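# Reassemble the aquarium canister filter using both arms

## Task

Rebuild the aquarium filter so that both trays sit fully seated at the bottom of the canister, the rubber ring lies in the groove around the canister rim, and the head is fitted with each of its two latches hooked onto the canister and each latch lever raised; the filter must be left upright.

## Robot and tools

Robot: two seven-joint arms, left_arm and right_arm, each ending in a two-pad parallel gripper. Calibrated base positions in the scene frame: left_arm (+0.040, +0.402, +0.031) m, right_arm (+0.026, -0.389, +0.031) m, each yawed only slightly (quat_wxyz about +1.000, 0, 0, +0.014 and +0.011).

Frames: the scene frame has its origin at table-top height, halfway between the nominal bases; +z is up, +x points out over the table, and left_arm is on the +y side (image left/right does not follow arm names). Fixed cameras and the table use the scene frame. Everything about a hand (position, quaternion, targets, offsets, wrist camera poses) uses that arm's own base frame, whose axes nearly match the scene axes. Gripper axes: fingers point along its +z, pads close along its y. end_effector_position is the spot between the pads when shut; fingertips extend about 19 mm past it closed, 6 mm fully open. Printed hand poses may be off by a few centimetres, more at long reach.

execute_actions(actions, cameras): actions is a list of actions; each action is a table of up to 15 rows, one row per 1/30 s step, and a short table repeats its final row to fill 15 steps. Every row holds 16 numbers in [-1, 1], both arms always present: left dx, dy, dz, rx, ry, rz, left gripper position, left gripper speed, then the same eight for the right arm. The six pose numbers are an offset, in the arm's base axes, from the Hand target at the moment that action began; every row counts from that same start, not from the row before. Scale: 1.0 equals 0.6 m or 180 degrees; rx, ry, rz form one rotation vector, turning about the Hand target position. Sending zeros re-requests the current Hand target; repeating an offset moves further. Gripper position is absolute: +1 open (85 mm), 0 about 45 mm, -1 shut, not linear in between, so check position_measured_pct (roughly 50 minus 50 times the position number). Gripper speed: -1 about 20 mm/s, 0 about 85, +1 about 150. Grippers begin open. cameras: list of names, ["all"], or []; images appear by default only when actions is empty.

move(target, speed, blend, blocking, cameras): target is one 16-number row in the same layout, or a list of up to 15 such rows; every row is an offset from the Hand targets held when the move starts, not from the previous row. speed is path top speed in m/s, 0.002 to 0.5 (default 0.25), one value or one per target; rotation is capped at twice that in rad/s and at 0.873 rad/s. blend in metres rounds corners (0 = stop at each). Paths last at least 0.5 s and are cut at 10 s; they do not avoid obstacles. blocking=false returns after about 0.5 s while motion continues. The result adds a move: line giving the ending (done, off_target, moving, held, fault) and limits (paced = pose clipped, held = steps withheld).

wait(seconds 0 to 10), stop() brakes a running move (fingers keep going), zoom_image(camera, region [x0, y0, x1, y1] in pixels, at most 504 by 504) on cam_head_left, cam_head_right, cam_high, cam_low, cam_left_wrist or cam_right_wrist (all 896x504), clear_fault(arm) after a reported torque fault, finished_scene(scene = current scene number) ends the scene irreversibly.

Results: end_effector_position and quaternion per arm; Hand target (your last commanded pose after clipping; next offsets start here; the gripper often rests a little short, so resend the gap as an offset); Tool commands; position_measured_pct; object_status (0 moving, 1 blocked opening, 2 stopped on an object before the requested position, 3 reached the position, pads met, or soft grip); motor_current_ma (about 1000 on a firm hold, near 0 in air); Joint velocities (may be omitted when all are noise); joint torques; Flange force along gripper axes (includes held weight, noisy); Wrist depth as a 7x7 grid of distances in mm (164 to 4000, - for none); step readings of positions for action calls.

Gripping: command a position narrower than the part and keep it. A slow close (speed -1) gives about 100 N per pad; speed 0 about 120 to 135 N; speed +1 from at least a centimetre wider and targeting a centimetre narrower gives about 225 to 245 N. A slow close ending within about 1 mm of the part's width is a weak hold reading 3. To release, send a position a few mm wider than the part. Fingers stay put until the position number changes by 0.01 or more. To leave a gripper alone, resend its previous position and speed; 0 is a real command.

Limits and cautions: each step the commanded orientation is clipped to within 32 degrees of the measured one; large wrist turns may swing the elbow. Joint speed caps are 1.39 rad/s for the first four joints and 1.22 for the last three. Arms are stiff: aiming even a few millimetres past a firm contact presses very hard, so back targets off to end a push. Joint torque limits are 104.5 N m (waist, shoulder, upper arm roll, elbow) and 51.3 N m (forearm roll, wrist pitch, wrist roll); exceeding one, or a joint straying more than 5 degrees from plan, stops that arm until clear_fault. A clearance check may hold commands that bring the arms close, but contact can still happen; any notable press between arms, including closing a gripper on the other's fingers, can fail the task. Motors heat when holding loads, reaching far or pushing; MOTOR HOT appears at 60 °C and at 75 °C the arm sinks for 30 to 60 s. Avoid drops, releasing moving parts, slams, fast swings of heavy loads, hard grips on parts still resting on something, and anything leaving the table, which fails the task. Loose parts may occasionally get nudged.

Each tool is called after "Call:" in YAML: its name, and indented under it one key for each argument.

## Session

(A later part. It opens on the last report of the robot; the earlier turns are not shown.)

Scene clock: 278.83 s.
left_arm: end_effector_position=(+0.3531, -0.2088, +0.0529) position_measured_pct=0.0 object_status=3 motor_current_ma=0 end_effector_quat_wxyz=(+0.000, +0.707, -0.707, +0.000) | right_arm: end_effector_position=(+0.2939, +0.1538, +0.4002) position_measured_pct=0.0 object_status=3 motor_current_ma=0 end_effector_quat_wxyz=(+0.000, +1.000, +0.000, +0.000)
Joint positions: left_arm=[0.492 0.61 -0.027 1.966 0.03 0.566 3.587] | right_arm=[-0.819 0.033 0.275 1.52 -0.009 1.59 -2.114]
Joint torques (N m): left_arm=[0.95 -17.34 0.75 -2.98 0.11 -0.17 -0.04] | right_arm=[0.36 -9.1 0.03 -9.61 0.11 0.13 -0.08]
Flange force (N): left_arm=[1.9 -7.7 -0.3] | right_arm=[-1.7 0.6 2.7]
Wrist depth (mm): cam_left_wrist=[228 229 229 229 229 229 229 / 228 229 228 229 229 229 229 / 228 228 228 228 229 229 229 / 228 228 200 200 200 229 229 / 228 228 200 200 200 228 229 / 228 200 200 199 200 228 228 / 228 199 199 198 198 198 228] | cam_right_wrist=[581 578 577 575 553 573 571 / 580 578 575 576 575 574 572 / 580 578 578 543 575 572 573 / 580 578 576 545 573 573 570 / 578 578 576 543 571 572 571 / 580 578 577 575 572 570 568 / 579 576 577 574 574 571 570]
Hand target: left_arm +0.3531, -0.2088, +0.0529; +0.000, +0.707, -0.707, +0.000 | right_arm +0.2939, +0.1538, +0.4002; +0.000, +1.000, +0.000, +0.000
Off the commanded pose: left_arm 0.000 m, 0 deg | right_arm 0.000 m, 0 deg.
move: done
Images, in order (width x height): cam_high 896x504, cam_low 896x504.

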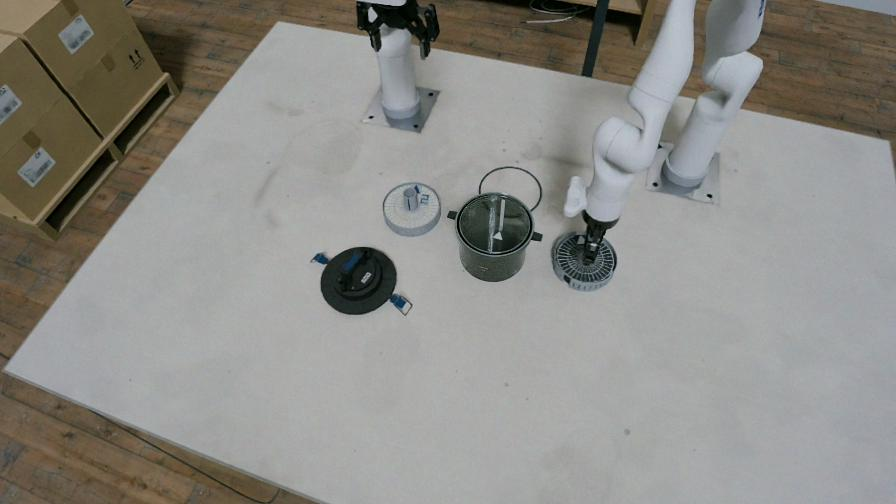

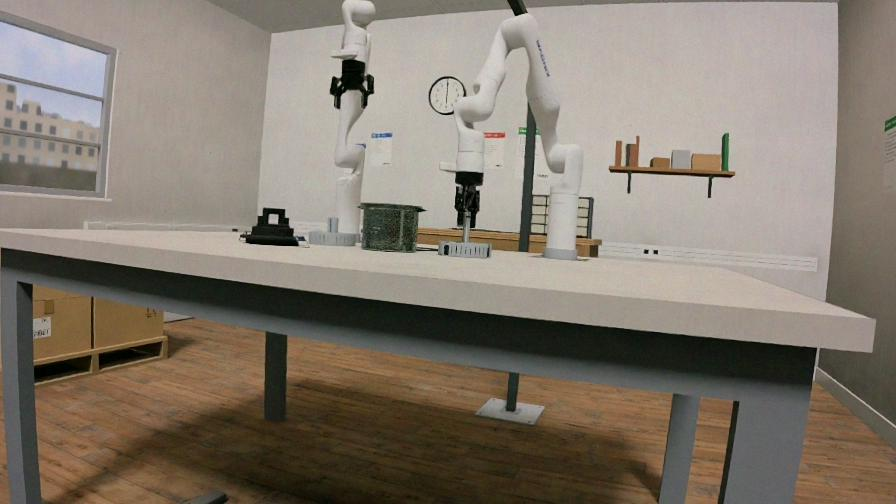

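Call:
move:
  target: [0,0,0,0,0,0,-0.75,-1,0,0,0,0,0,0,1,1]
  cameras: ["cam_low","cam_left_wrist"]

Call:
wait:
  seconds: 1.3

Scene clock: 298.83 s.
left_arm: end_effector_position=(+0.3531, -0.2087, +0.0529) position_measured_pct=80.5 object_status=0 motor_current_ma=1000 end_effector_quat_wxyz=(+0.000, +0.707, -0.707, +0.000) | right_arm: end_effector_position=(+0.2939, +0.1538, +0.4002) position_measured_pct=0.0 object_status=3 motor_current_ma=0 end_effector_quat_wxyz=(+0.000, +1.000, +0.000, +0.000)
Joint positions: left_arm=[0.492 0.61 -0.027 1.966 0.03 0.566 3.587] | right_arm=[-0.819 0.033 0.275 1.52 -0.009 1.59 -2.114]
Joint torques (N m): left_arm=[0.87 -12.91 0.78 -2.94 0.21 -0.97 -0.02] | right_arm=[0.32 -9.11 0.02 -9.62 0.14 0.13 -0.08]
Flange force (N): left_arm=[-0.2 -3.8 -12.3] | right_arm=[-1.6 0.7 2.7]
Wrist depth (mm): cam_left_wrist=[228 229 229 228 228 229 229 / 228 228 228 229 229 229 229 / 229 228 228 228 229 229 229 / 228 228 200 200 200 229 229 / 228 228 199 200 200 228 228 / 228 199 200 199 199 228 228 / 227 199 199 199 198 198 229] | cam_right_wrist=[582 578 577 576 553 572 571 / 580 578 578 576 574 573 573 / 580 578 577 544 574 573 570 / 581 578 578 544 573 572 571 / 580 576 576 543 573 572 570 / 579 578 576 574 574 573 570 / 579 578 576 575 573 570 570]
Hand target: left_arm +0.3531, -0.2087, +0.0529; +0.000, +0.707, -0.707, +0.000 | right_arm +0.2939, +0.1538, +0.4002; +0.000, +1.000, +0.000, +0.000
Off the commanded pose: left_arm 0.000 m, 0 deg | right_arm 0.000 m, 0 deg.
move: done
Images, in order (width x height): cam_low 896x504, cam_left_wrist 896x504.

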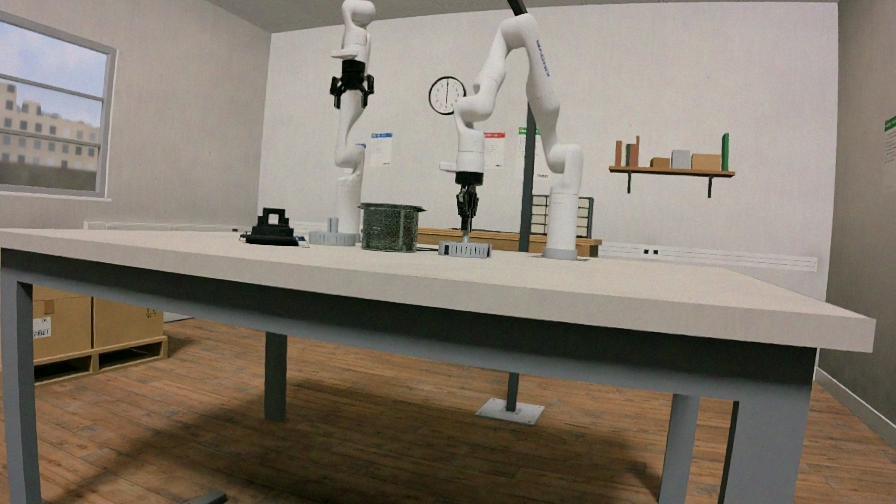

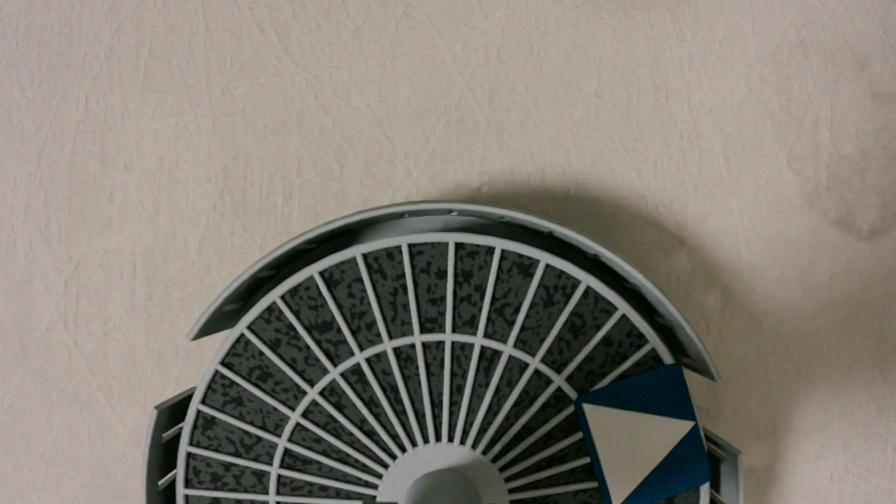

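Scene clock: 300.13 s.
left_arm: end_effector_position=(+0.3531, -0.2087, +0.0529) position_measured_pct=80.5 object_status=2 motor_current_ma=1000 end_effector_quat_wxyz=(+0.000, +0.707, -0.707, +0.000) | right_arm: end_effector_position=(+0.2939, +0.1538, +0.4002) position_measured_pct=0.0 object_status=3 motor_current_ma=0 end_effector_quat_wxyz=(+0.000, +1.000, +0.000, +0.000)
Joint positions: left_arm=[0.492 0.61 -0.027 1.966 0.03 0.566 3.587] | right_arm=[-0.819 0.033 0.275 1.52 -0.009 1.59 -2.114]
Joint torques (N m): left_arm=[0.85 -12.88 0.78 -2.78 0.22 -0.86 -0.05] | right_arm=[0.38 -9.15 0.03 -9.63 0.11 0.13 -0.07]
Flange force (N): left_arm=[0.0 -4.0 -12.1] | right_arm=[-1.7 0.6 2.8]
Wrist depth (mm): cam_left_wrist=[229 228 228 229 229 229 229 / 229 229 228 229 229 229 229 / 228 228 229 228 229 229 229 / 228 228 200 199 200 229 228 / 228 228 200 200 200 228 229 / 228 199 199 200 199 229 228 / 228 199 200 198 198 198 228] | cam_right_wrist=[581 579 579 575 553 573 572 / 579 579 577 576 573 572 571 / 581 579 576 546 572 573 573 / 581 578 576 543 573 571 569 / 581 579 577 543 574 572 571 / 581 577 576 575 573 572 571 / 581 578 575 575 572 570 570]
Hand target: left_arm +0.3531, -0.2087, +0.0529; +0.000, +0.707, -0.707, +0.000 | right_arm +0.2939, +0.1538, +0.4002; +0.000, +1.000, +0.000, +0.000
Tool commands: left_gripper/position=-0.75 left_gripper/speed=-1.0 right_gripper/position=+1.0 right_gripper/speed=+1.0
Off the commanded pose: left_arm 0.000 m, 0 deg | right_arm 0.000 m, 0 deg.
wait: 1.30 s; at rest by 0.17 s

Call:
move:
  target:
    - [0,0,0.33,0,0,0,-0.75,-1,0,0,0,0,0,0,1,1]
    - [0.045,-0.152,0.33,0,0,-0.119,-0.75,-1,0,0,0,0,0,0,1,1]
  speed: 0.2
  blend: [0.03,0]
  cameras: ["cam_low","cam_left_wrist","cam_head_left"]

Scene clock: 343.43 s.
left_arm: end_effector_position=(+0.3801, -0.2999, +0.2509) position_measured_pct=80.5 object_status=2 motor_current_ma=1000 end_effector_quat_wxyz=(+0.000, -0.564, +0.826, +0.000) | right_arm: end_effector_position=(+0.2939, +0.1538, +0.4002) position_measured_pct=0.0 object_status=3 motor_current_ma=0 end_effector_quat_wxyz=(+0.000, +1.000, +0.000, +0.000)
Joint positions: left_arm=[0.564 0.457 0.081 1.441 -0.037 1.244 3.418] | right_arm=[-0.819 0.033 0.275 1.52 -0.009 1.59 -2.114]
Joint torques (N m): left_arm=[0.91 -19.11 1.11 -7.14 0.16 -0.03 -0.05] | right_arm=[0.36 -9.08 0 -9.67 0.08 0.14 -0.08]
Flange force (N): left_arm=[0.9 -8.9 -2.2] | right_arm=[-1.8 0.8 2.9]
Wrist depth (mm): cam_left_wrist=[423 424 426 424 426 425 425 / 423 426 425 424 425 426 427 / 425 423 424 426 426 425 426 / 423 424 200 200 200 425 425 / 425 214 200 200 200 209 426 / 424 199 200 200 199 198 425 / 422 199 199 198 198 198 427] | cam_right_wrist=[581 578 579 575 553 574 571 / 581 578 577 575 575 574 570 / 580 577 578 543 573 572 571 / 580 578 577 544 572 571 569 / 579 578 577 542 573 571 571 / 578 577 576 575 573 571 570 / 578 578 576 574 573 573 572]
Hand target: left_arm +0.3801, -0.2999, +0.2509; +0.000, -0.564, +0.826, +0.000 | right_arm +0.2939, +0.1538, +0.4002; +0.000, +1.000, +0.000, +0.000
Off the commanded pose: left_arm 0.000 m, 0 deg | right_arm 0.000 m, 0 deg.
move: done
Images, in order (width x height): cam_head_left 896x504, cam_low 896x504, cam_left_wrist 896x504.

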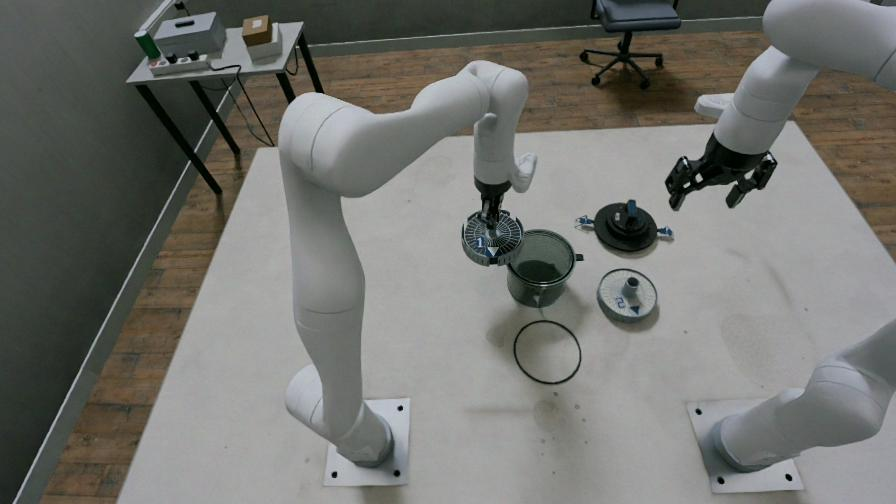

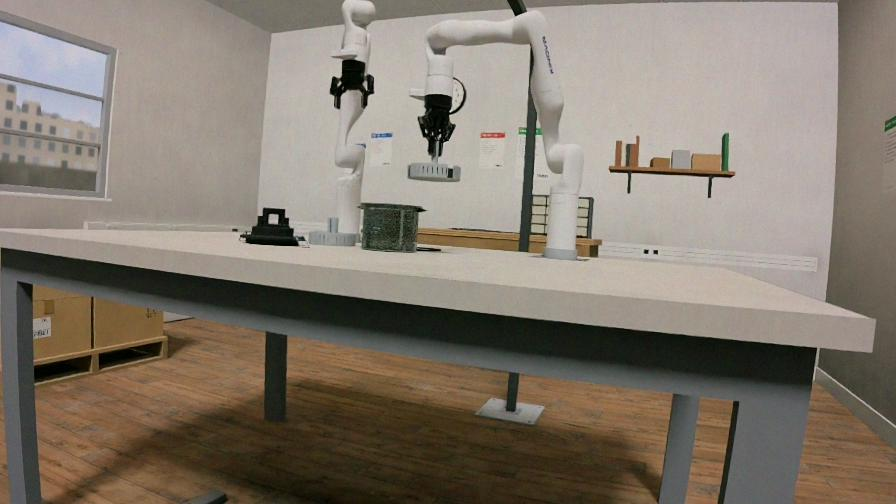

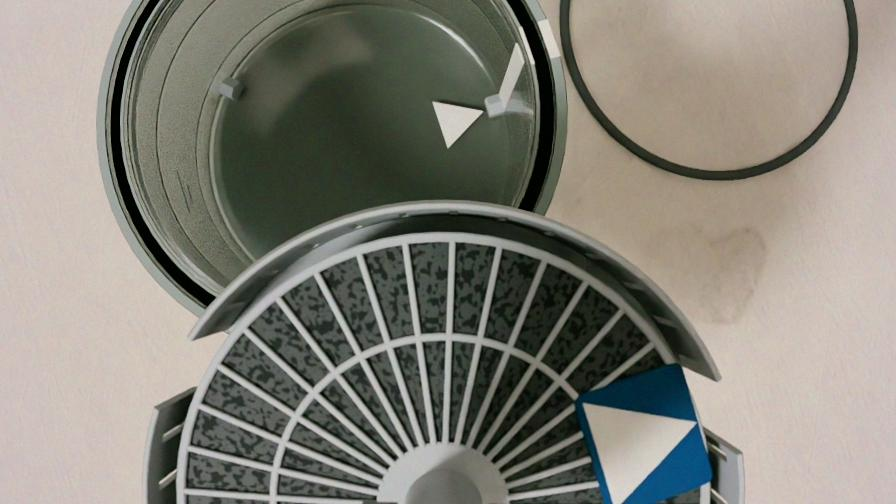

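Call:
zoom_image:
  camera: "cam_left_wrist"
  region: [80, 0, 584, 340]

Scaled by 1.000.

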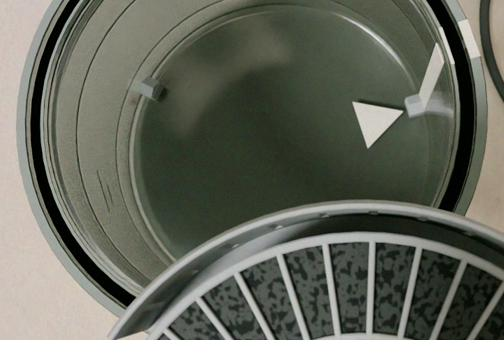

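Call:
move:
  target: [0,-0.197,-0.03,0,0,0,-0.75,-1,0,0,0,0,0,0,1,1]
  speed: 0.2
  cameras: ["cam_left_wrist","cam_right_wrist","cam_high"]

Scene clock: 424.90 s.
left_arm: end_effector_position=(+0.3801, -0.4181, +0.2329) position_measured_pct=80.5 object_status=2 motor_current_ma=1000 end_effector_quat_wxyz=(+0.000, -0.564, +0.826, +0.000) | right_arm: end_effector_position=(+0.2939, +0.1538, +0.4002) position_measured_pct=0.0 object_status=3 motor_current_ma=0 end_effector_quat_wxyz=(+0.000, +1.000, +0.000, +0.000)
Joint positions: left_arm=[0.736 0.663 0.104 1.145 -0.065 1.336 3.602] | right_arm=[-0.819 0.033 0.275 1.52 -0.009 1.59 -2.114]
Joint torques (N m): left_arm=[0.94 -22.91 1.5 -7.43 0.17 -0.09 0.01] | right_arm=[0.32 -9.1 -0.01 -9.66 0.1 0.12 -0.04]
Flange force (N): left_arm=[3.1 -10.0 -2.4] | right_arm=[-1.8 0.7 2.8]
Wrist depth (mm): cam_left_wrist=[382 406 406 407 408 406 407 / 407 406 406 405 406 407 406 / 407 406 290 286 406 407 408 / 406 405 200 200 200 407 407 / 405 405 200 200 199 209 407 / 404 200 200 200 198 198 406 / 403 200 199 199 198 198 406] | cam_right_wrist=[372 579 578 577 553 574 570 / 371 577 577 575 574 570 572 / 372 578 576 545 573 572 570 / 458 578 577 546 572 572 570 / 580 577 577 543 573 573 571 / 579 578 575 576 573 571 570 / 579 577 575 575 572 571 570]
Hand target: left_arm +0.3801, -0.4181, +0.2329; +0.000, -0.564, +0.826, +0.000 | right_arm +0.2939, +0.1538, +0.4002; +0.000, +1.000, +0.000, +0.000
Off the commanded pose: left_arm 0.000 m, 0 deg | right_arm 0.000 m, 0 deg.
move: done
Images, in order (width x height): cam_high 896x504, cam_left_wrist 896x504, cam_right_wrist 896x504.

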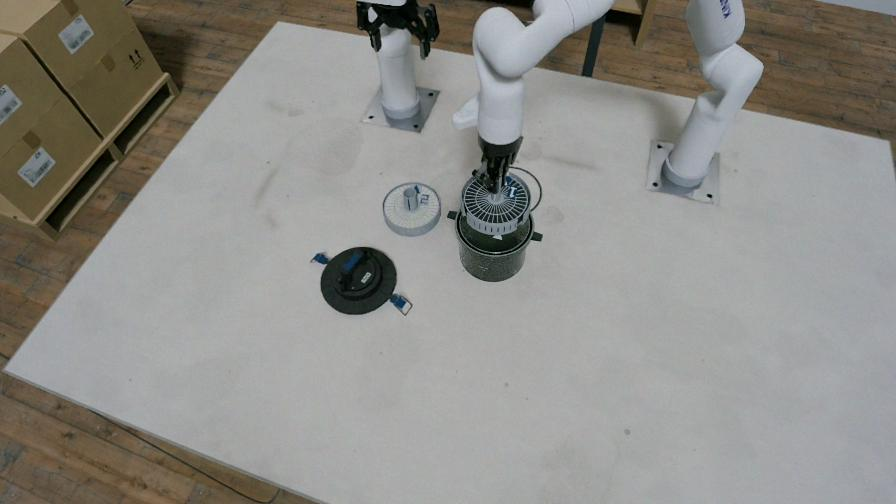

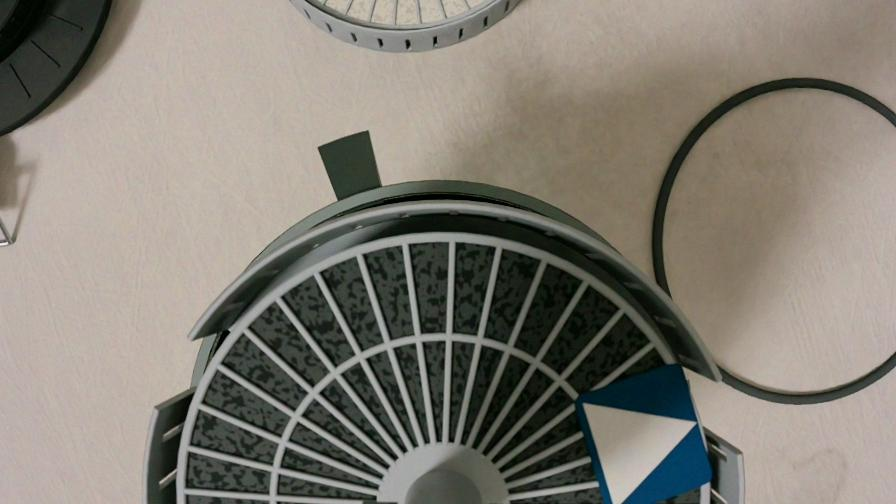

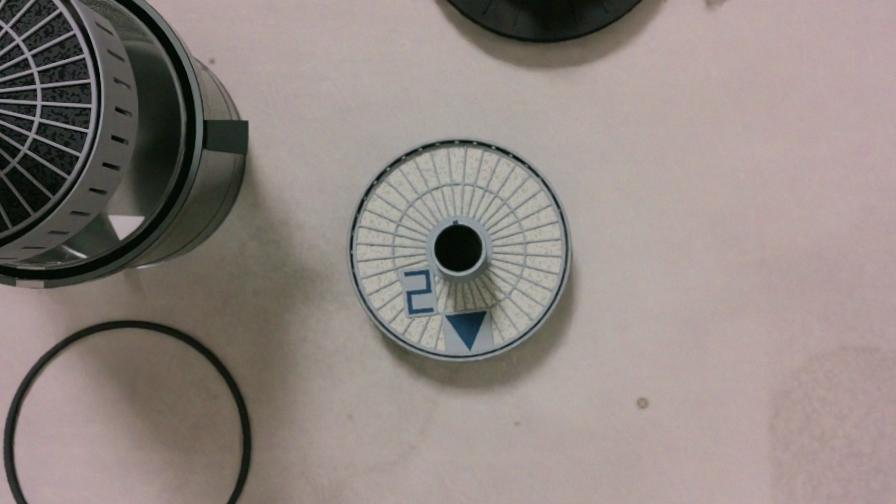

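Call:
zoom_image:
  camera: "cam_left_wrist"
  region: [170, 120, 470, 420]

Call:
zoom_image:
  camera: "cam_left_wrist"
  region: [420, 120, 720, 420]

Scaled by 1.680 from the camera's 896x504 image, which has a finer 1280x720 frame.

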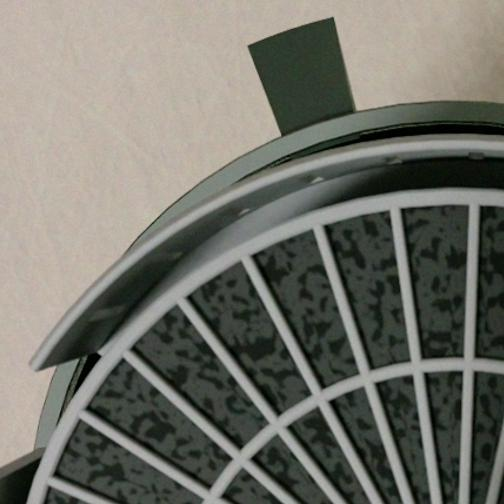

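Scaled by 1.680 from the camera's 896x504 image, which has a finer 1280x720 frame.

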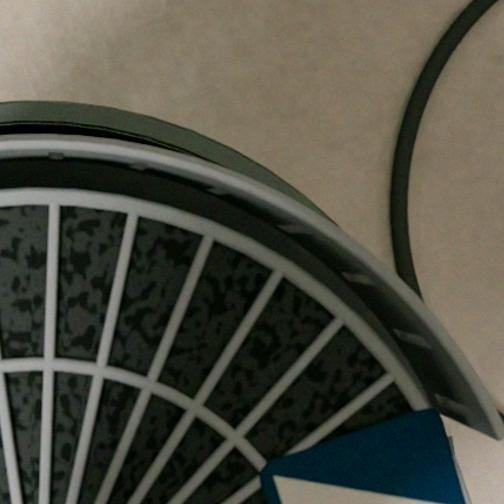

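Call:
move:
  target:
    - [0.005,0.0035,-0.06,0,0,0,-0.75,-1,0,0,0,0,0,0,1,1]
    - [0.005,0.0035,-0.18,0,0,0,-0.75,-1,0,0,0,0,0,0,1,1]
  speed: 0.06
  blend: [0.01,0]
  cameras: ["cam_left_wrist","cam_right_wrist","cam_high"]

Scene clock: 457.67 s.
left_arm: end_effector_position=(+0.3831, -0.4161, +0.1249) position_measured_pct=80.5 object_status=2 motor_current_ma=1000 end_effector_quat_wxyz=(+0.000, -0.564, +0.826, +0.000) | right_arm: end_effector_position=(+0.2939, +0.1538, +0.4002) position_measured_pct=0.0 object_status=3 motor_current_ma=0 end_effector_quat_wxyz=(+0.000, +1.000, +0.000, +0.000)
Joint positions: left_arm=[0.733 0.763 0.091 1.32 -0.071 1.061 3.603] | right_arm=[-0.819 0.033 0.275 1.52 -0.009 1.59 -2.114]
Joint torques (N m): left_arm=[0.92 -23.64 1.54 -6.3 0.16 0.04 -0.04] | right_arm=[0.34 -9.13 0.04 -9.6 0.11 0.15 -0.08]
Flange force (N): left_arm=[3.1 -9.9 0.0] | right_arm=[-1.6 0.6 2.7]
Wrist depth (mm): cam_left_wrist=[298 299 299 299 300 300 300 / 299 298 181 300 299 300 299 / 299 299 179 191 179 299 299 / 298 298 200 200 200 179 300 / 298 200 200 200 200 199 300 / 298 200 200 199 199 198 295 / 297 200 200 198 198 198 299] | cam_right_wrist=[479 579 577 575 553 573 572 / 479 480 578 577 574 573 572 / 480 479 577 544 573 574 571 / 477 577 576 544 573 572 571 / 580 577 576 543 572 573 571 / 579 578 576 574 574 573 571 / 579 579 578 576 572 571 570]
Hand target: left_arm +0.3831, -0.4160, +0.1249; +0.000, -0.564, +0.826, +0.000 | right_arm +0.2939, +0.1538, +0.4002; +0.000, +1.000, +0.000, +0.000
Off the commanded pose: left_arm 0.000 m, 0 deg | right_arm 0.000 m, 0 deg.
move: done
Images, in order (width x height): cam_high 896x504, cam_left_wrist 896x504, cam_right_wrist 896x504.

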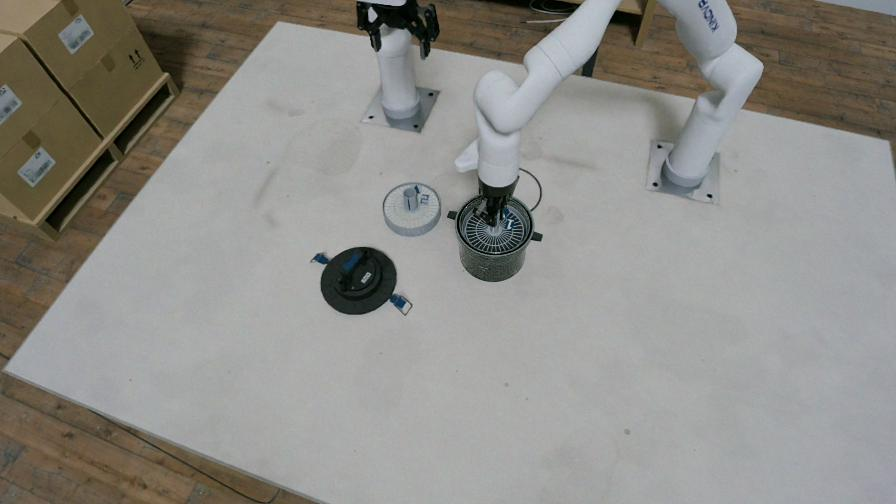

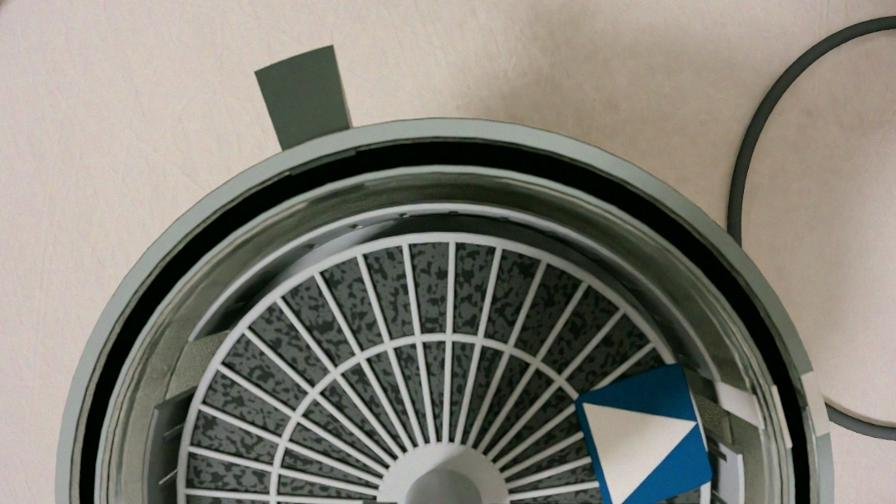

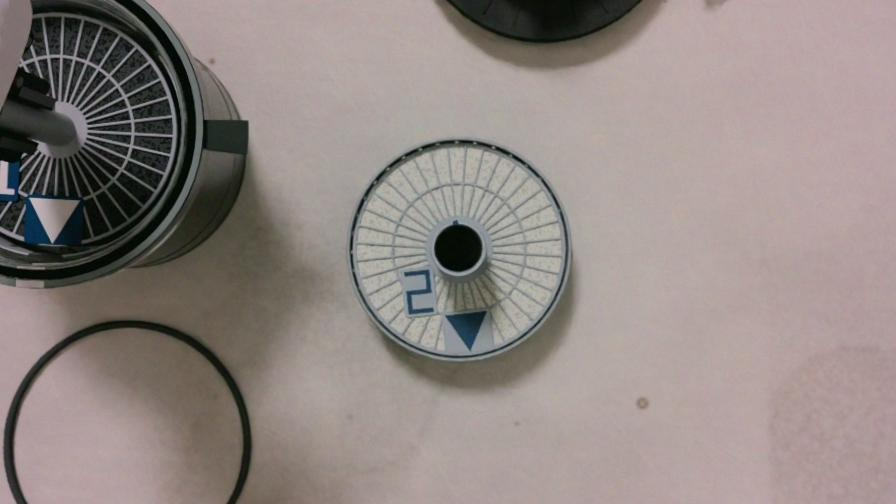

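Call:
zoom_image:
  camera: "cam_left_wrist"
  region: [40, 100, 448, 504]

Call:
zoom_image:
  camera: "cam_left_wrist"
  region: [448, 100, 856, 504]

Scaled by 1.235 from the camera's 896x504 image, which has a finer 1280x720 frame.

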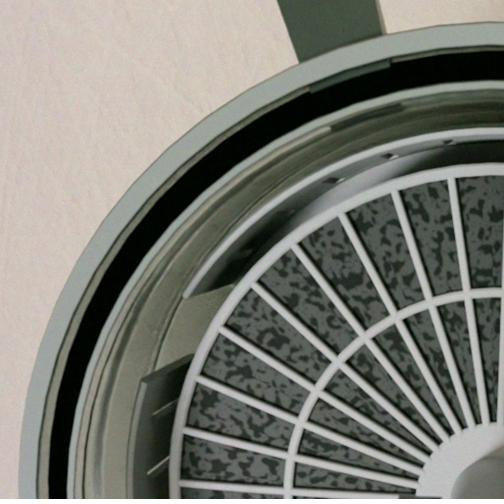

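Scaled by 1.235 from the camera's 896x504 image, which has a finer 1280x720 frame.

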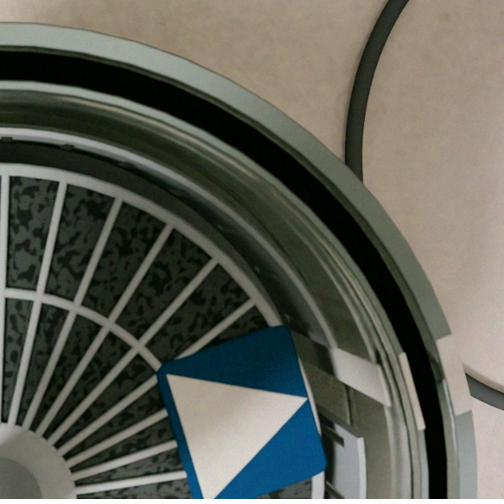

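Call:
move:
  target: [-0.0008,-0.0015,-0.04,0,0,0,-0.75,-1,0,0,0,0,0,0,1,1]
  speed: 0.05

Call:
move:
  target: [0,0,-0.025,0,0,0,-0.75,-1,0,0,0,0,0,0,1,1]
  speed: 0.03
  cameras: ["cam_left_wrist","cam_low"]

Scene clock: 515.83 s.
left_arm: end_effector_position=(+0.3826, -0.4169, +0.1009) position_measured_pct=80.5 object_status=2 motor_current_ma=1000 end_effector_quat_wxyz=(+0.000, -0.564, +0.826, +0.000) | right_arm: end_effector_position=(+0.2939, +0.1538, +0.4002) position_measured_pct=0.0 object_status=3 motor_current_ma=0 end_effector_quat_wxyz=(+0.000, +1.000, +0.000, +0.000)
Joint positions: left_arm=[0.737 0.794 0.088 1.345 -0.073 1.005 3.606] | right_arm=[-0.819 0.033 0.275 1.52 -0.009 1.59 -2.114]
Joint torques (N m): left_arm=[0.96 -23.54 1.6 -6.14 0.15 -0.07 -0.03] | right_arm=[0.35 -9.11 0.03 -9.71 0.11 0.15 -0.06]
Flange force (N): left_arm=[2.6 -9.1 -0.1] | right_arm=[-1.9 0.7 3.1]
Wrist depth (mm): cam_left_wrist=[275 275 276 275 276 276 276 / 275 274 - 275 275 276 276 / 275 - - 192 - 276 276 / 274 274 200 200 199 - 276 / 274 213 200 200 200 204 275 / 274 200 200 200 198 198 275 / 274 199 199 199 198 198 275] | cam_right_wrist=[295 579 579 579 553 573 572 / 487 503 577 576 574 574 572 / 503 503 577 544 573 573 571 / 502 577 576 544 574 571 570 / 579 578 576 543 572 571 571 / 578 578 575 577 573 573 572 / 579 578 576 575 574 571 569]
Hand target: left_arm +0.3826, -0.4169, +0.1009; +0.000, -0.564, +0.826, +0.000 | right_arm +0.2939, +0.1538, +0.4002; +0.000, +1.000, +0.000, +0.000
Off the commanded pose: left_arm 0.000 m, 0 deg | right_arm 0.000 m, 0 deg.
move: done

Scene clock: 516.63 s.
left_arm: end_effector_position=(+0.3826, -0.4169, +0.0859) position_measured_pct=80.5 object_status=2 motor_current_ma=1000 end_effector_quat_wxyz=(+0.000, -0.564, +0.826, +0.000) | right_arm: end_effector_position=(+0.2939, +0.1538, +0.4002) position_measured_pct=0.0 object_status=3 motor_current_ma=0 end_effector_quat_wxyz=(+0.000, +1.000, +0.000, +0.000)
Joint positions: left_arm=[0.738 0.814 0.086 1.359 -0.075 0.971 3.607] | right_arm=[-0.819 0.033 0.275 1.52 -0.009 1.59 -2.114]
Joint torques (N m): left_arm=[0.96 -23.88 1.57 -5.96 0.14 0.01 -0.01] | right_arm=[0.35 -9.12 0.04 -9.65 0.12 0.13 -0.09]
Flange force (N): left_arm=[2.7 -9.3 0.6] | right_arm=[-1.7 0.7 2.8]
Wrist depth (mm): cam_left_wrist=[260 260 261 260 261 261 261 / 260 - - 260 261 260 261 / 260 - - 193 - 261 261 / - 259 200 200 200 - 261 / 259 200 200 200 200 200 261 / 259 200 200 200 198 198 261 / 259 199 200 199 199 198 -] | cam_right_wrist=[307 580 577 576 553 571 570 / 306 518 577 575 573 573 572 / 518 517 576 546 575 572 571 / 518 578 577 544 573 573 571 / 579 579 576 543 573 571 572 / 579 577 577 574 573 572 570 / 578 577 576 574 573 572 570]
Hand target: left_arm +0.3826, -0.4169, +0.0859; +0.000, -0.564, +0.826, +0.000 | right_arm +0.2939, +0.1538, +0.4002; +0.000, +1.000, +0.000, +0.000
Off the commanded pose: left_arm 0.000 m, 0 deg | right_arm 0.000 m, 0 deg.
move: done
Images, in order (width x height): cam_low 896x504, cam_left_wrist 896x504.

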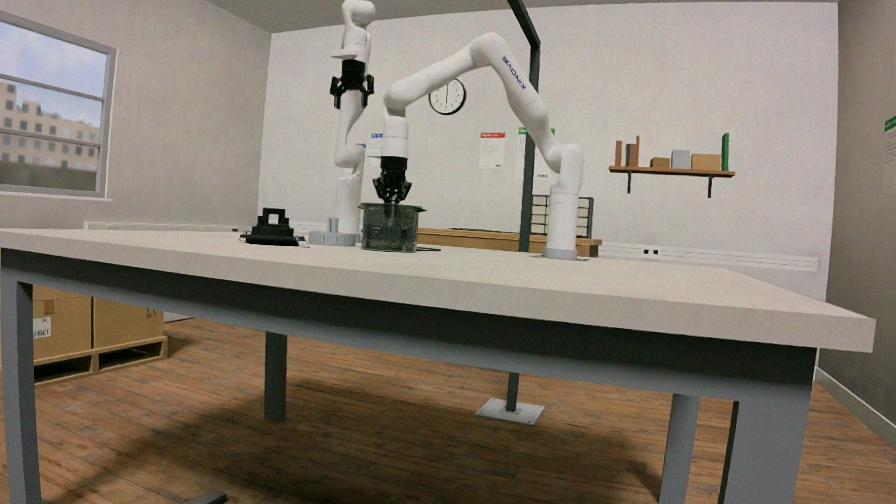

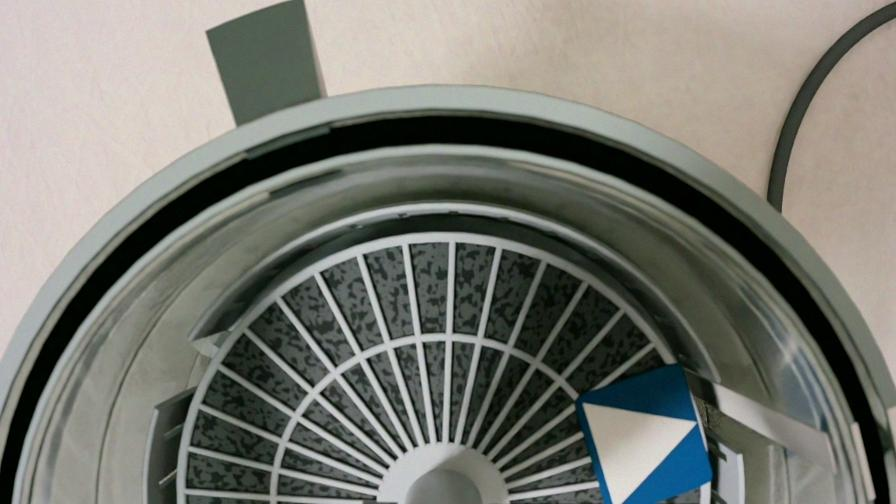

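Call:
move:
  target: [0,0,-0.02,0,0,0,-0.75,-1,0,0,0,0,0,0,1,1]
  speed: 0.03

Call:
move:
  target: [0,0,-0.01,0,0,0,-0.75,-1,0,0,0,0,0,0,1,1]
  speed: 0.02
  cameras: ["cam_left_wrist"]

Scene clock: 533.63 s.
left_arm: end_effector_position=(+0.3826, -0.4169, +0.0739) position_measured_pct=80.5 object_status=2 motor_current_ma=1000 end_effector_quat_wxyz=(+0.000, -0.564, +0.826, +0.000) | right_arm: end_effector_position=(+0.2939, +0.1538, +0.4002) position_measured_pct=0.0 object_status=3 motor_current_ma=0 end_effector_quat_wxyz=(+0.000, +1.000, +0.000, +0.000)
Joint positions: left_arm=[0.738 0.831 0.084 1.369 -0.076 0.945 3.608] | right_arm=[-0.819 0.033 0.275 1.52 -0.009 1.59 -2.114]
Joint torques (N m): left_arm=[0.97 -24.08 1.56 -5.83 0.13 -0.29 0] | right_arm=[0.36 -9.12 0.06 -9.65 0.12 0.14 -0.07]
Flange force (N): left_arm=[3.0 -10.0 0.4] | right_arm=[-1.8 0.6 2.9]
Wrist depth (mm): cam_left_wrist=[248 - 249 249 248 249 249 / 248 - - 249 248 249 249 / 248 - - 192 - - 249 / - - 200 200 200 - - / 248 214 200 200 200 200 249 / 247 200 200 200 199 198 249 / - 199 200 199 198 198 -] | cam_right_wrist=[318 579 579 578 554 572 571 / 317 530 578 576 574 573 573 / 324 530 576 544 573 572 569 / 458 578 577 544 574 573 569 / 580 578 578 542 573 571 571 / 579 578 576 575 573 571 572 / 577 575 575 574 572 570 571]
Hand target: left_arm +0.3826, -0.4169, +0.0739; +0.000, -0.564, +0.826, +0.000 | right_arm +0.2939, +0.1538, +0.4002; +0.000, +1.000, +0.000, +0.000
Off the commanded pose: left_arm 0.000 m, 0 deg | right_arm 0.000 m, 0 deg.
move: done

Scene clock: 534.37 s.
left_arm: end_effector_position=(+0.3826, -0.4169, +0.0679) position_measured_pct=80.5 object_status=2 motor_current_ma=1000 end_effector_quat_wxyz=(+0.000, -0.564, +0.826, +0.000) | right_arm: end_effector_position=(+0.2939, +0.1538, +0.4002) position_measured_pct=0.0 object_status=3 motor_current_ma=0 end_effector_quat_wxyz=(+0.000, +1.000, +0.000, +0.000)
Joint positions: left_arm=[0.739 0.84 0.083 1.373 -0.076 0.932 3.609] | right_arm=[-0.819 0.033 0.275 1.52 -0.009 1.59 -2.114]
Joint torques (N m): left_arm=[0.95 -23.99 1.61 -5.69 0.13 -0.09 -0.03] | right_arm=[0.37 -9.13 0.01 -9.69 0.15 0.14 -0.07]
Flange force (N): left_arm=[2.9 -9.6 0.7] | right_arm=[-1.8 0.7 3.0]
Wrist depth (mm): cam_left_wrist=[243 - - 243 243 243 243 / 242 - - 242 242 242 243 / 242 - - 242 - - 243 / - - 200 199 200 - 242 / 241 213 200 200 200 199 243 / - 199 200 200 199 198 239 / 241 200 200 199 198 198 -] | cam_right_wrist=[325 577 578 575 552 572 571 / 322 536 576 576 573 574 571 / 326 536 578 543 574 573 569 / 459 577 577 545 574 572 571 / 579 579 577 543 574 572 571 / 581 578 576 574 573 572 570 / 579 576 576 576 573 572 570]
Hand target: left_arm +0.3826, -0.4169, +0.0679; +0.000, -0.564, +0.826, +0.000 | right_arm +0.2939, +0.1538, +0.4002; +0.000, +1.000, +0.000, +0.000
Off the commanded pose: left_arm 0.000 m, 0 deg | right_arm 0.000 m, 0 deg.
move: done
Images, in order (width x height): cam_left_wrist 896x504.

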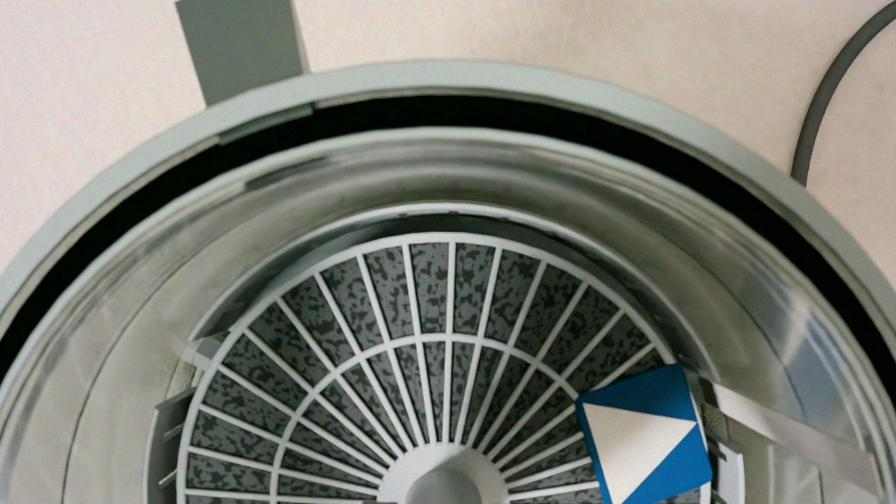

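Call:
move:
  target: [0,0,-0.01,0,0,0,-0.75,-1,0,0,0,0,0,0,1,1]
  speed: 0.02

Call:
move:
  target: [0,0,-0.005,0,0,0,-0.75,-1,0,0,0,0,0,0,1,1]
  speed: 0.02
  cameras: ["cam_left_wrist"]

Scene clock: 543.67 s.
left_arm: end_effector_position=(+0.3826, -0.4169, +0.0619) position_measured_pct=80.5 object_status=2 motor_current_ma=1000 end_effector_quat_wxyz=(+0.000, -0.564, +0.826, +0.000) | right_arm: end_effector_position=(+0.2939, +0.1538, +0.4002) position_measured_pct=0.0 object_status=3 motor_current_ma=0 end_effector_quat_wxyz=(+0.000, +1.000, +0.000, +0.000)
Joint positions: left_arm=[0.739 0.848 0.082 1.377 -0.077 0.919 3.609] | right_arm=[-0.819 0.033 0.275 1.52 -0.009 1.59 -2.114]
Joint torques (N m): left_arm=[0.97 -23.91 1.56 -5.63 0.11 -0.11 -0.03] | right_arm=[0.38 -9.1 0.03 -9.66 0.11 0.16 -0.06]
Flange force (N): left_arm=[2.7 -9.3 0.5] | right_arm=[-1.9 0.6 3.0]
Wrist depth (mm): cam_left_wrist=[236 - - 236 237 237 237 / 236 - - 236 237 237 237 / - - - 236 - - 237 / 236 236 200 200 200 - 236 / 236 236 200 200 199 200 237 / - 200 199 200 199 198 232 / 235 199 200 198 199 198 -] | cam_right_wrist=[332 581 578 577 553 574 572 / 328 543 576 576 574 573 571 / 330 541 577 544 574 572 573 / 459 578 577 543 573 573 569 / 578 577 576 543 573 573 571 / 578 577 577 573 574 570 570 / 579 576 576 574 574 571 571]
Hand target: left_arm +0.3826, -0.4169, +0.0619; +0.000, -0.564, +0.826, +0.000 | right_arm +0.2939, +0.1538, +0.4002; +0.000, +1.000, +0.000, +0.000
Off the commanded pose: left_arm 0.000 m, 0 deg | right_arm 0.000 m, 0 deg.
move: done

Scene clock: 544.37 s.
left_arm: end_effector_position=(+0.3826, -0.4169, +0.0589) position_measured_pct=80.5 object_status=2 motor_current_ma=1000 end_effector_quat_wxyz=(+0.000, -0.564, +0.826, +0.000) | right_arm: end_effector_position=(+0.2939, +0.1538, +0.4002) position_measured_pct=0.0 object_status=3 motor_current_ma=0 end_effector_quat_wxyz=(+0.000, +1.000, +0.000, +0.000)
Joint positions: left_arm=[0.74 0.853 0.082 1.379 -0.077 0.912 3.609] | right_arm=[-0.819 0.033 0.275 1.52 -0.009 1.59 -2.114]
Joint torques (N m): left_arm=[0.98 -24.1 1.54 -5.58 0.15 -0.03 -0.03] | right_arm=[0.37 -9.14 0.03 -9.64 0.12 0.15 -0.1]
Flange force (N): left_arm=[2.8 -9.5 1.0] | right_arm=[-1.6 0.6 2.8]
Wrist depth (mm): cam_left_wrist=[233 - - 233 234 234 234 / 233 - - - - 234 234 / - - - 233 - - 234 / 233 232 200 200 200 - 234 / 233 232 200 200 200 200 233 / - 200 200 200 199 198 233 / 233 200 200 199 198 198 233] | cam_right_wrist=[335 579 576 576 554 575 571 / 331 546 576 575 573 573 571 / 332 547 578 544 575 574 571 / 458 578 577 543 573 573 570 / 580 577 576 543 574 572 571 / 580 580 575 575 573 572 570 / 579 579 574 576 572 570 571]
Hand target: left_arm +0.3826, -0.4169, +0.0589; +0.000, -0.564, +0.826, +0.000 | right_arm +0.2939, +0.1538, +0.4002; +0.000, +1.000, +0.000, +0.000
Off the commanded pose: left_arm 0.000 m, 0 deg | right_arm 0.000 m, 0 deg.
move: done
Images, in order (width x height): cam_left_wrist 896x504.

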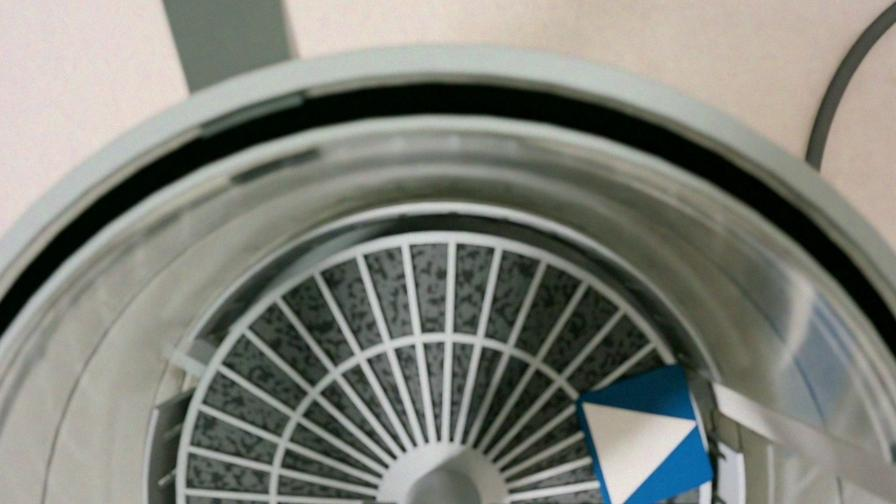

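Call:
move:
  target: [0,0,-0.004,0,0,0,-0.75,-1,0,0,0,0,0,0,1,1]
  speed: 0.01

Scene clock: 548.13 s.
left_arm: end_effector_position=(+0.3827, -0.4170, +0.0566) position_measured_pct=80.5 object_status=2 motor_current_ma=1000 end_effector_quat_wxyz=(+0.000, -0.564, +0.826, +0.000) | right_arm: end_effector_position=(+0.2939, +0.1538, +0.4002) position_measured_pct=0.0 object_status=3 motor_current_ma=0 end_effector_quat_wxyz=(+0.000, +1.000, +0.000, +0.000)
Joint positions: left_arm=[0.74 0.856 0.081 1.381 -0.077 0.907 3.609] | right_arm=[-0.819 0.033 0.275 1.52 -0.009 1.59 -2.114]
Joint torques (N m): left_arm=[0.47 -0.91 0.29 -1.7 -0.01 -4.58 -0.07] | right_arm=[0.38 -9.17 0.04 -9.65 0.11 0.16 -0.09]
Flange force (N): left_arm=[-3.5 5.6 -45.8] | right_arm=[-1.6 0.6 2.9]
Wrist depth (mm): cam_left_wrist=[232 - - 233 233 233 233 / 233 - - - 233 233 233 / - - - 232 - - 233 / 232 232 200 200 200 - 232 / 232 232 200 200 200 203 232 / - 200 199 199 199 198 232 / 232 199 199 198 198 198 232] | cam_right_wrist=[335 579 578 574 551 573 571 / 332 546 577 575 574 573 570 / 333 546 576 544 573 574 571 / 458 578 577 544 573 572 571 / 579 576 578 543 574 572 570 / 578 577 578 574 573 571 570 / 578 578 578 575 575 572 570]
Hand target: left_arm +0.3826, -0.4169, +0.0565; +0.000, -0.564, +0.826, +0.000 | right_arm +0.2939, +0.1538, +0.4002; +0.000, +1.000, +0.000, +0.000
Off the commanded pose: left_arm 0.000 m, 0 deg | right_arm 0.000 m, 0 deg.
move: done

Call:
move:
  target: [0,0,0.0025,0,0,0,-0.75,-1,0,0,0,0,0,0,1,1]
  speed: 0.01

Call:
move:
  target: [0,0,0,0,0,0,-0.3,-0.7,0,0,0,0,0,0,1,1]
  cameras: ["cam_left_wrist"]

Scene clock: 555.37 s.
left_arm: end_effector_position=(+0.3826, -0.4169, +0.0578) position_measured_pct=80.5 object_status=2 motor_current_ma=1000 end_effector_quat_wxyz=(+0.000, -0.564, +0.826, +0.000) | right_arm: end_effector_position=(+0.2939, +0.1538, +0.4002) position_measured_pct=0.0 object_status=3 motor_current_ma=0 end_effector_quat_wxyz=(+0.000, +1.000, +0.000, +0.000)
Joint positions: left_arm=[0.74 0.854 0.082 1.38 -0.077 0.91 3.609] | right_arm=[-0.819 0.033 0.275 1.52 -0.009 1.59 -2.114]
Joint torques (N m): left_arm=[0.01 -16.88 0.45 -1.19 -0.16 1.11 -0.07] | right_arm=[0.32 -9.15 0.04 -9.6 0.1 0.13 -0.08]
Flange force (N): left_arm=[5.6 -11.1 -10.2] | right_arm=[-1.5 0.6 2.7]
Wrist depth (mm): cam_left_wrist=[233 - - 233 233 233 233 / 232 - - - 233 233 233 / - - - 233 - - 233 / 232 232 200 200 200 - 233 / 232 232 200 200 200 204 233 / - 199 199 200 199 198 233 / 231 199 200 198 199 199 232] | cam_right_wrist=[335 578 577 577 553 573 573 / 332 545 577 576 573 573 570 / 332 546 576 544 572 573 571 / 458 578 576 543 572 573 570 / 580 576 579 543 573 572 570 / 579 578 576 576 573 572 570 / 577 578 576 575 573 570 570]
Hand target: left_arm +0.3826, -0.4169, +0.0580; +0.000, -0.564, +0.826, +0.000 | right_arm +0.2939, +0.1538, +0.4002; +0.000, +1.000, +0.000, +0.000
Off the commanded pose: left_arm 0.000 m, 0 deg | right_arm 0.000 m, 0 deg.
move: done

Scene clock: 555.97 s.
left_arm: end_effector_position=(+0.3826, -0.4169, +0.0579) position_measured_pct=64.9 object_status=0 motor_current_ma=0 end_effector_quat_wxyz=(+0.000, -0.564, +0.826, +0.000) | right_arm: end_effector_position=(+0.2939, +0.1538, +0.4002) position_measured_pct=0.0 object_status=3 motor_current_ma=0 end_effector_quat_wxyz=(+0.000, +1.000, +0.000, +0.000)
Joint positions: left_arm=[0.74 0.854 0.082 1.38 -0.077 0.91 3.609] | right_arm=[-0.819 0.033 0.275 1.52 -0.009 1.59 -2.114]
Joint torques (N m): left_arm=[0.9 -23.43 1.53 -5.28 0.11 -0.06 -0.03] | right_arm=[0.34 -9.12 0 -9.61 0.09 0.16 -0.07]
Flange force (N): left_arm=[2.9 -9.5 -0.2] | right_arm=[-1.6 0.6 2.8]
Wrist depth (mm): cam_left_wrist=[231 - - 233 233 233 232 / 232 - - - - 232 233 / - - - 232 - - 233 / 231 232 199 200 200 - 232 / 232 232 199 200 200 203 233 / - 199 199 199 199 198 233 / 232 199 199 199 198 198 232] | cam_right_wrist=[336 579 577 576 554 572 571 / 333 545 577 576 572 573 570 / 334 545 576 545 573 572 572 / 459 578 576 543 572 574 570 / 580 579 578 544 573 571 570 / 579 580 577 574 573 571 571 / 578 578 576 574 572 570 569]
Hand target: left_arm +0.3826, -0.4169, +0.0580; +0.000, -0.564, +0.826, +0.000 | right_arm +0.2939, +0.1538, +0.4002; +0.000, +1.000, +0.000, +0.000
Off the commanded pose: left_arm 0.000 m, 0 deg | right_arm 0.000 m, 0 deg.
move: done
Images, in order (width x height): cam_left_wrist 896x504.

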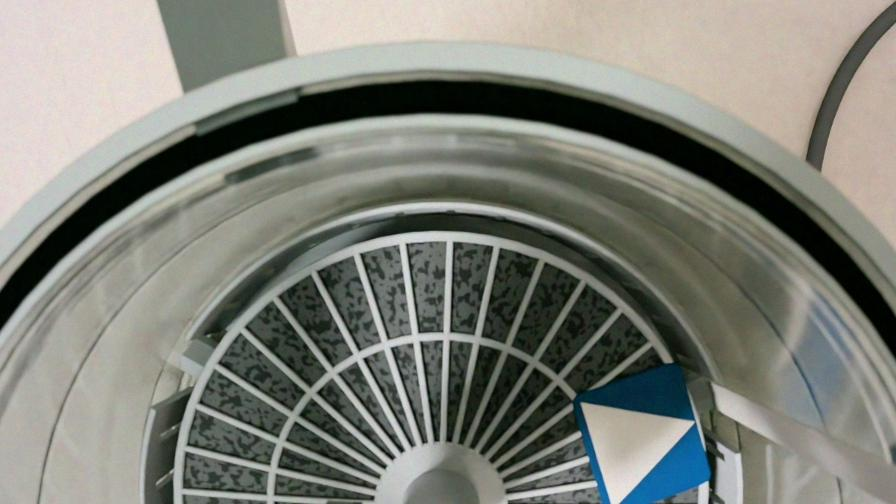

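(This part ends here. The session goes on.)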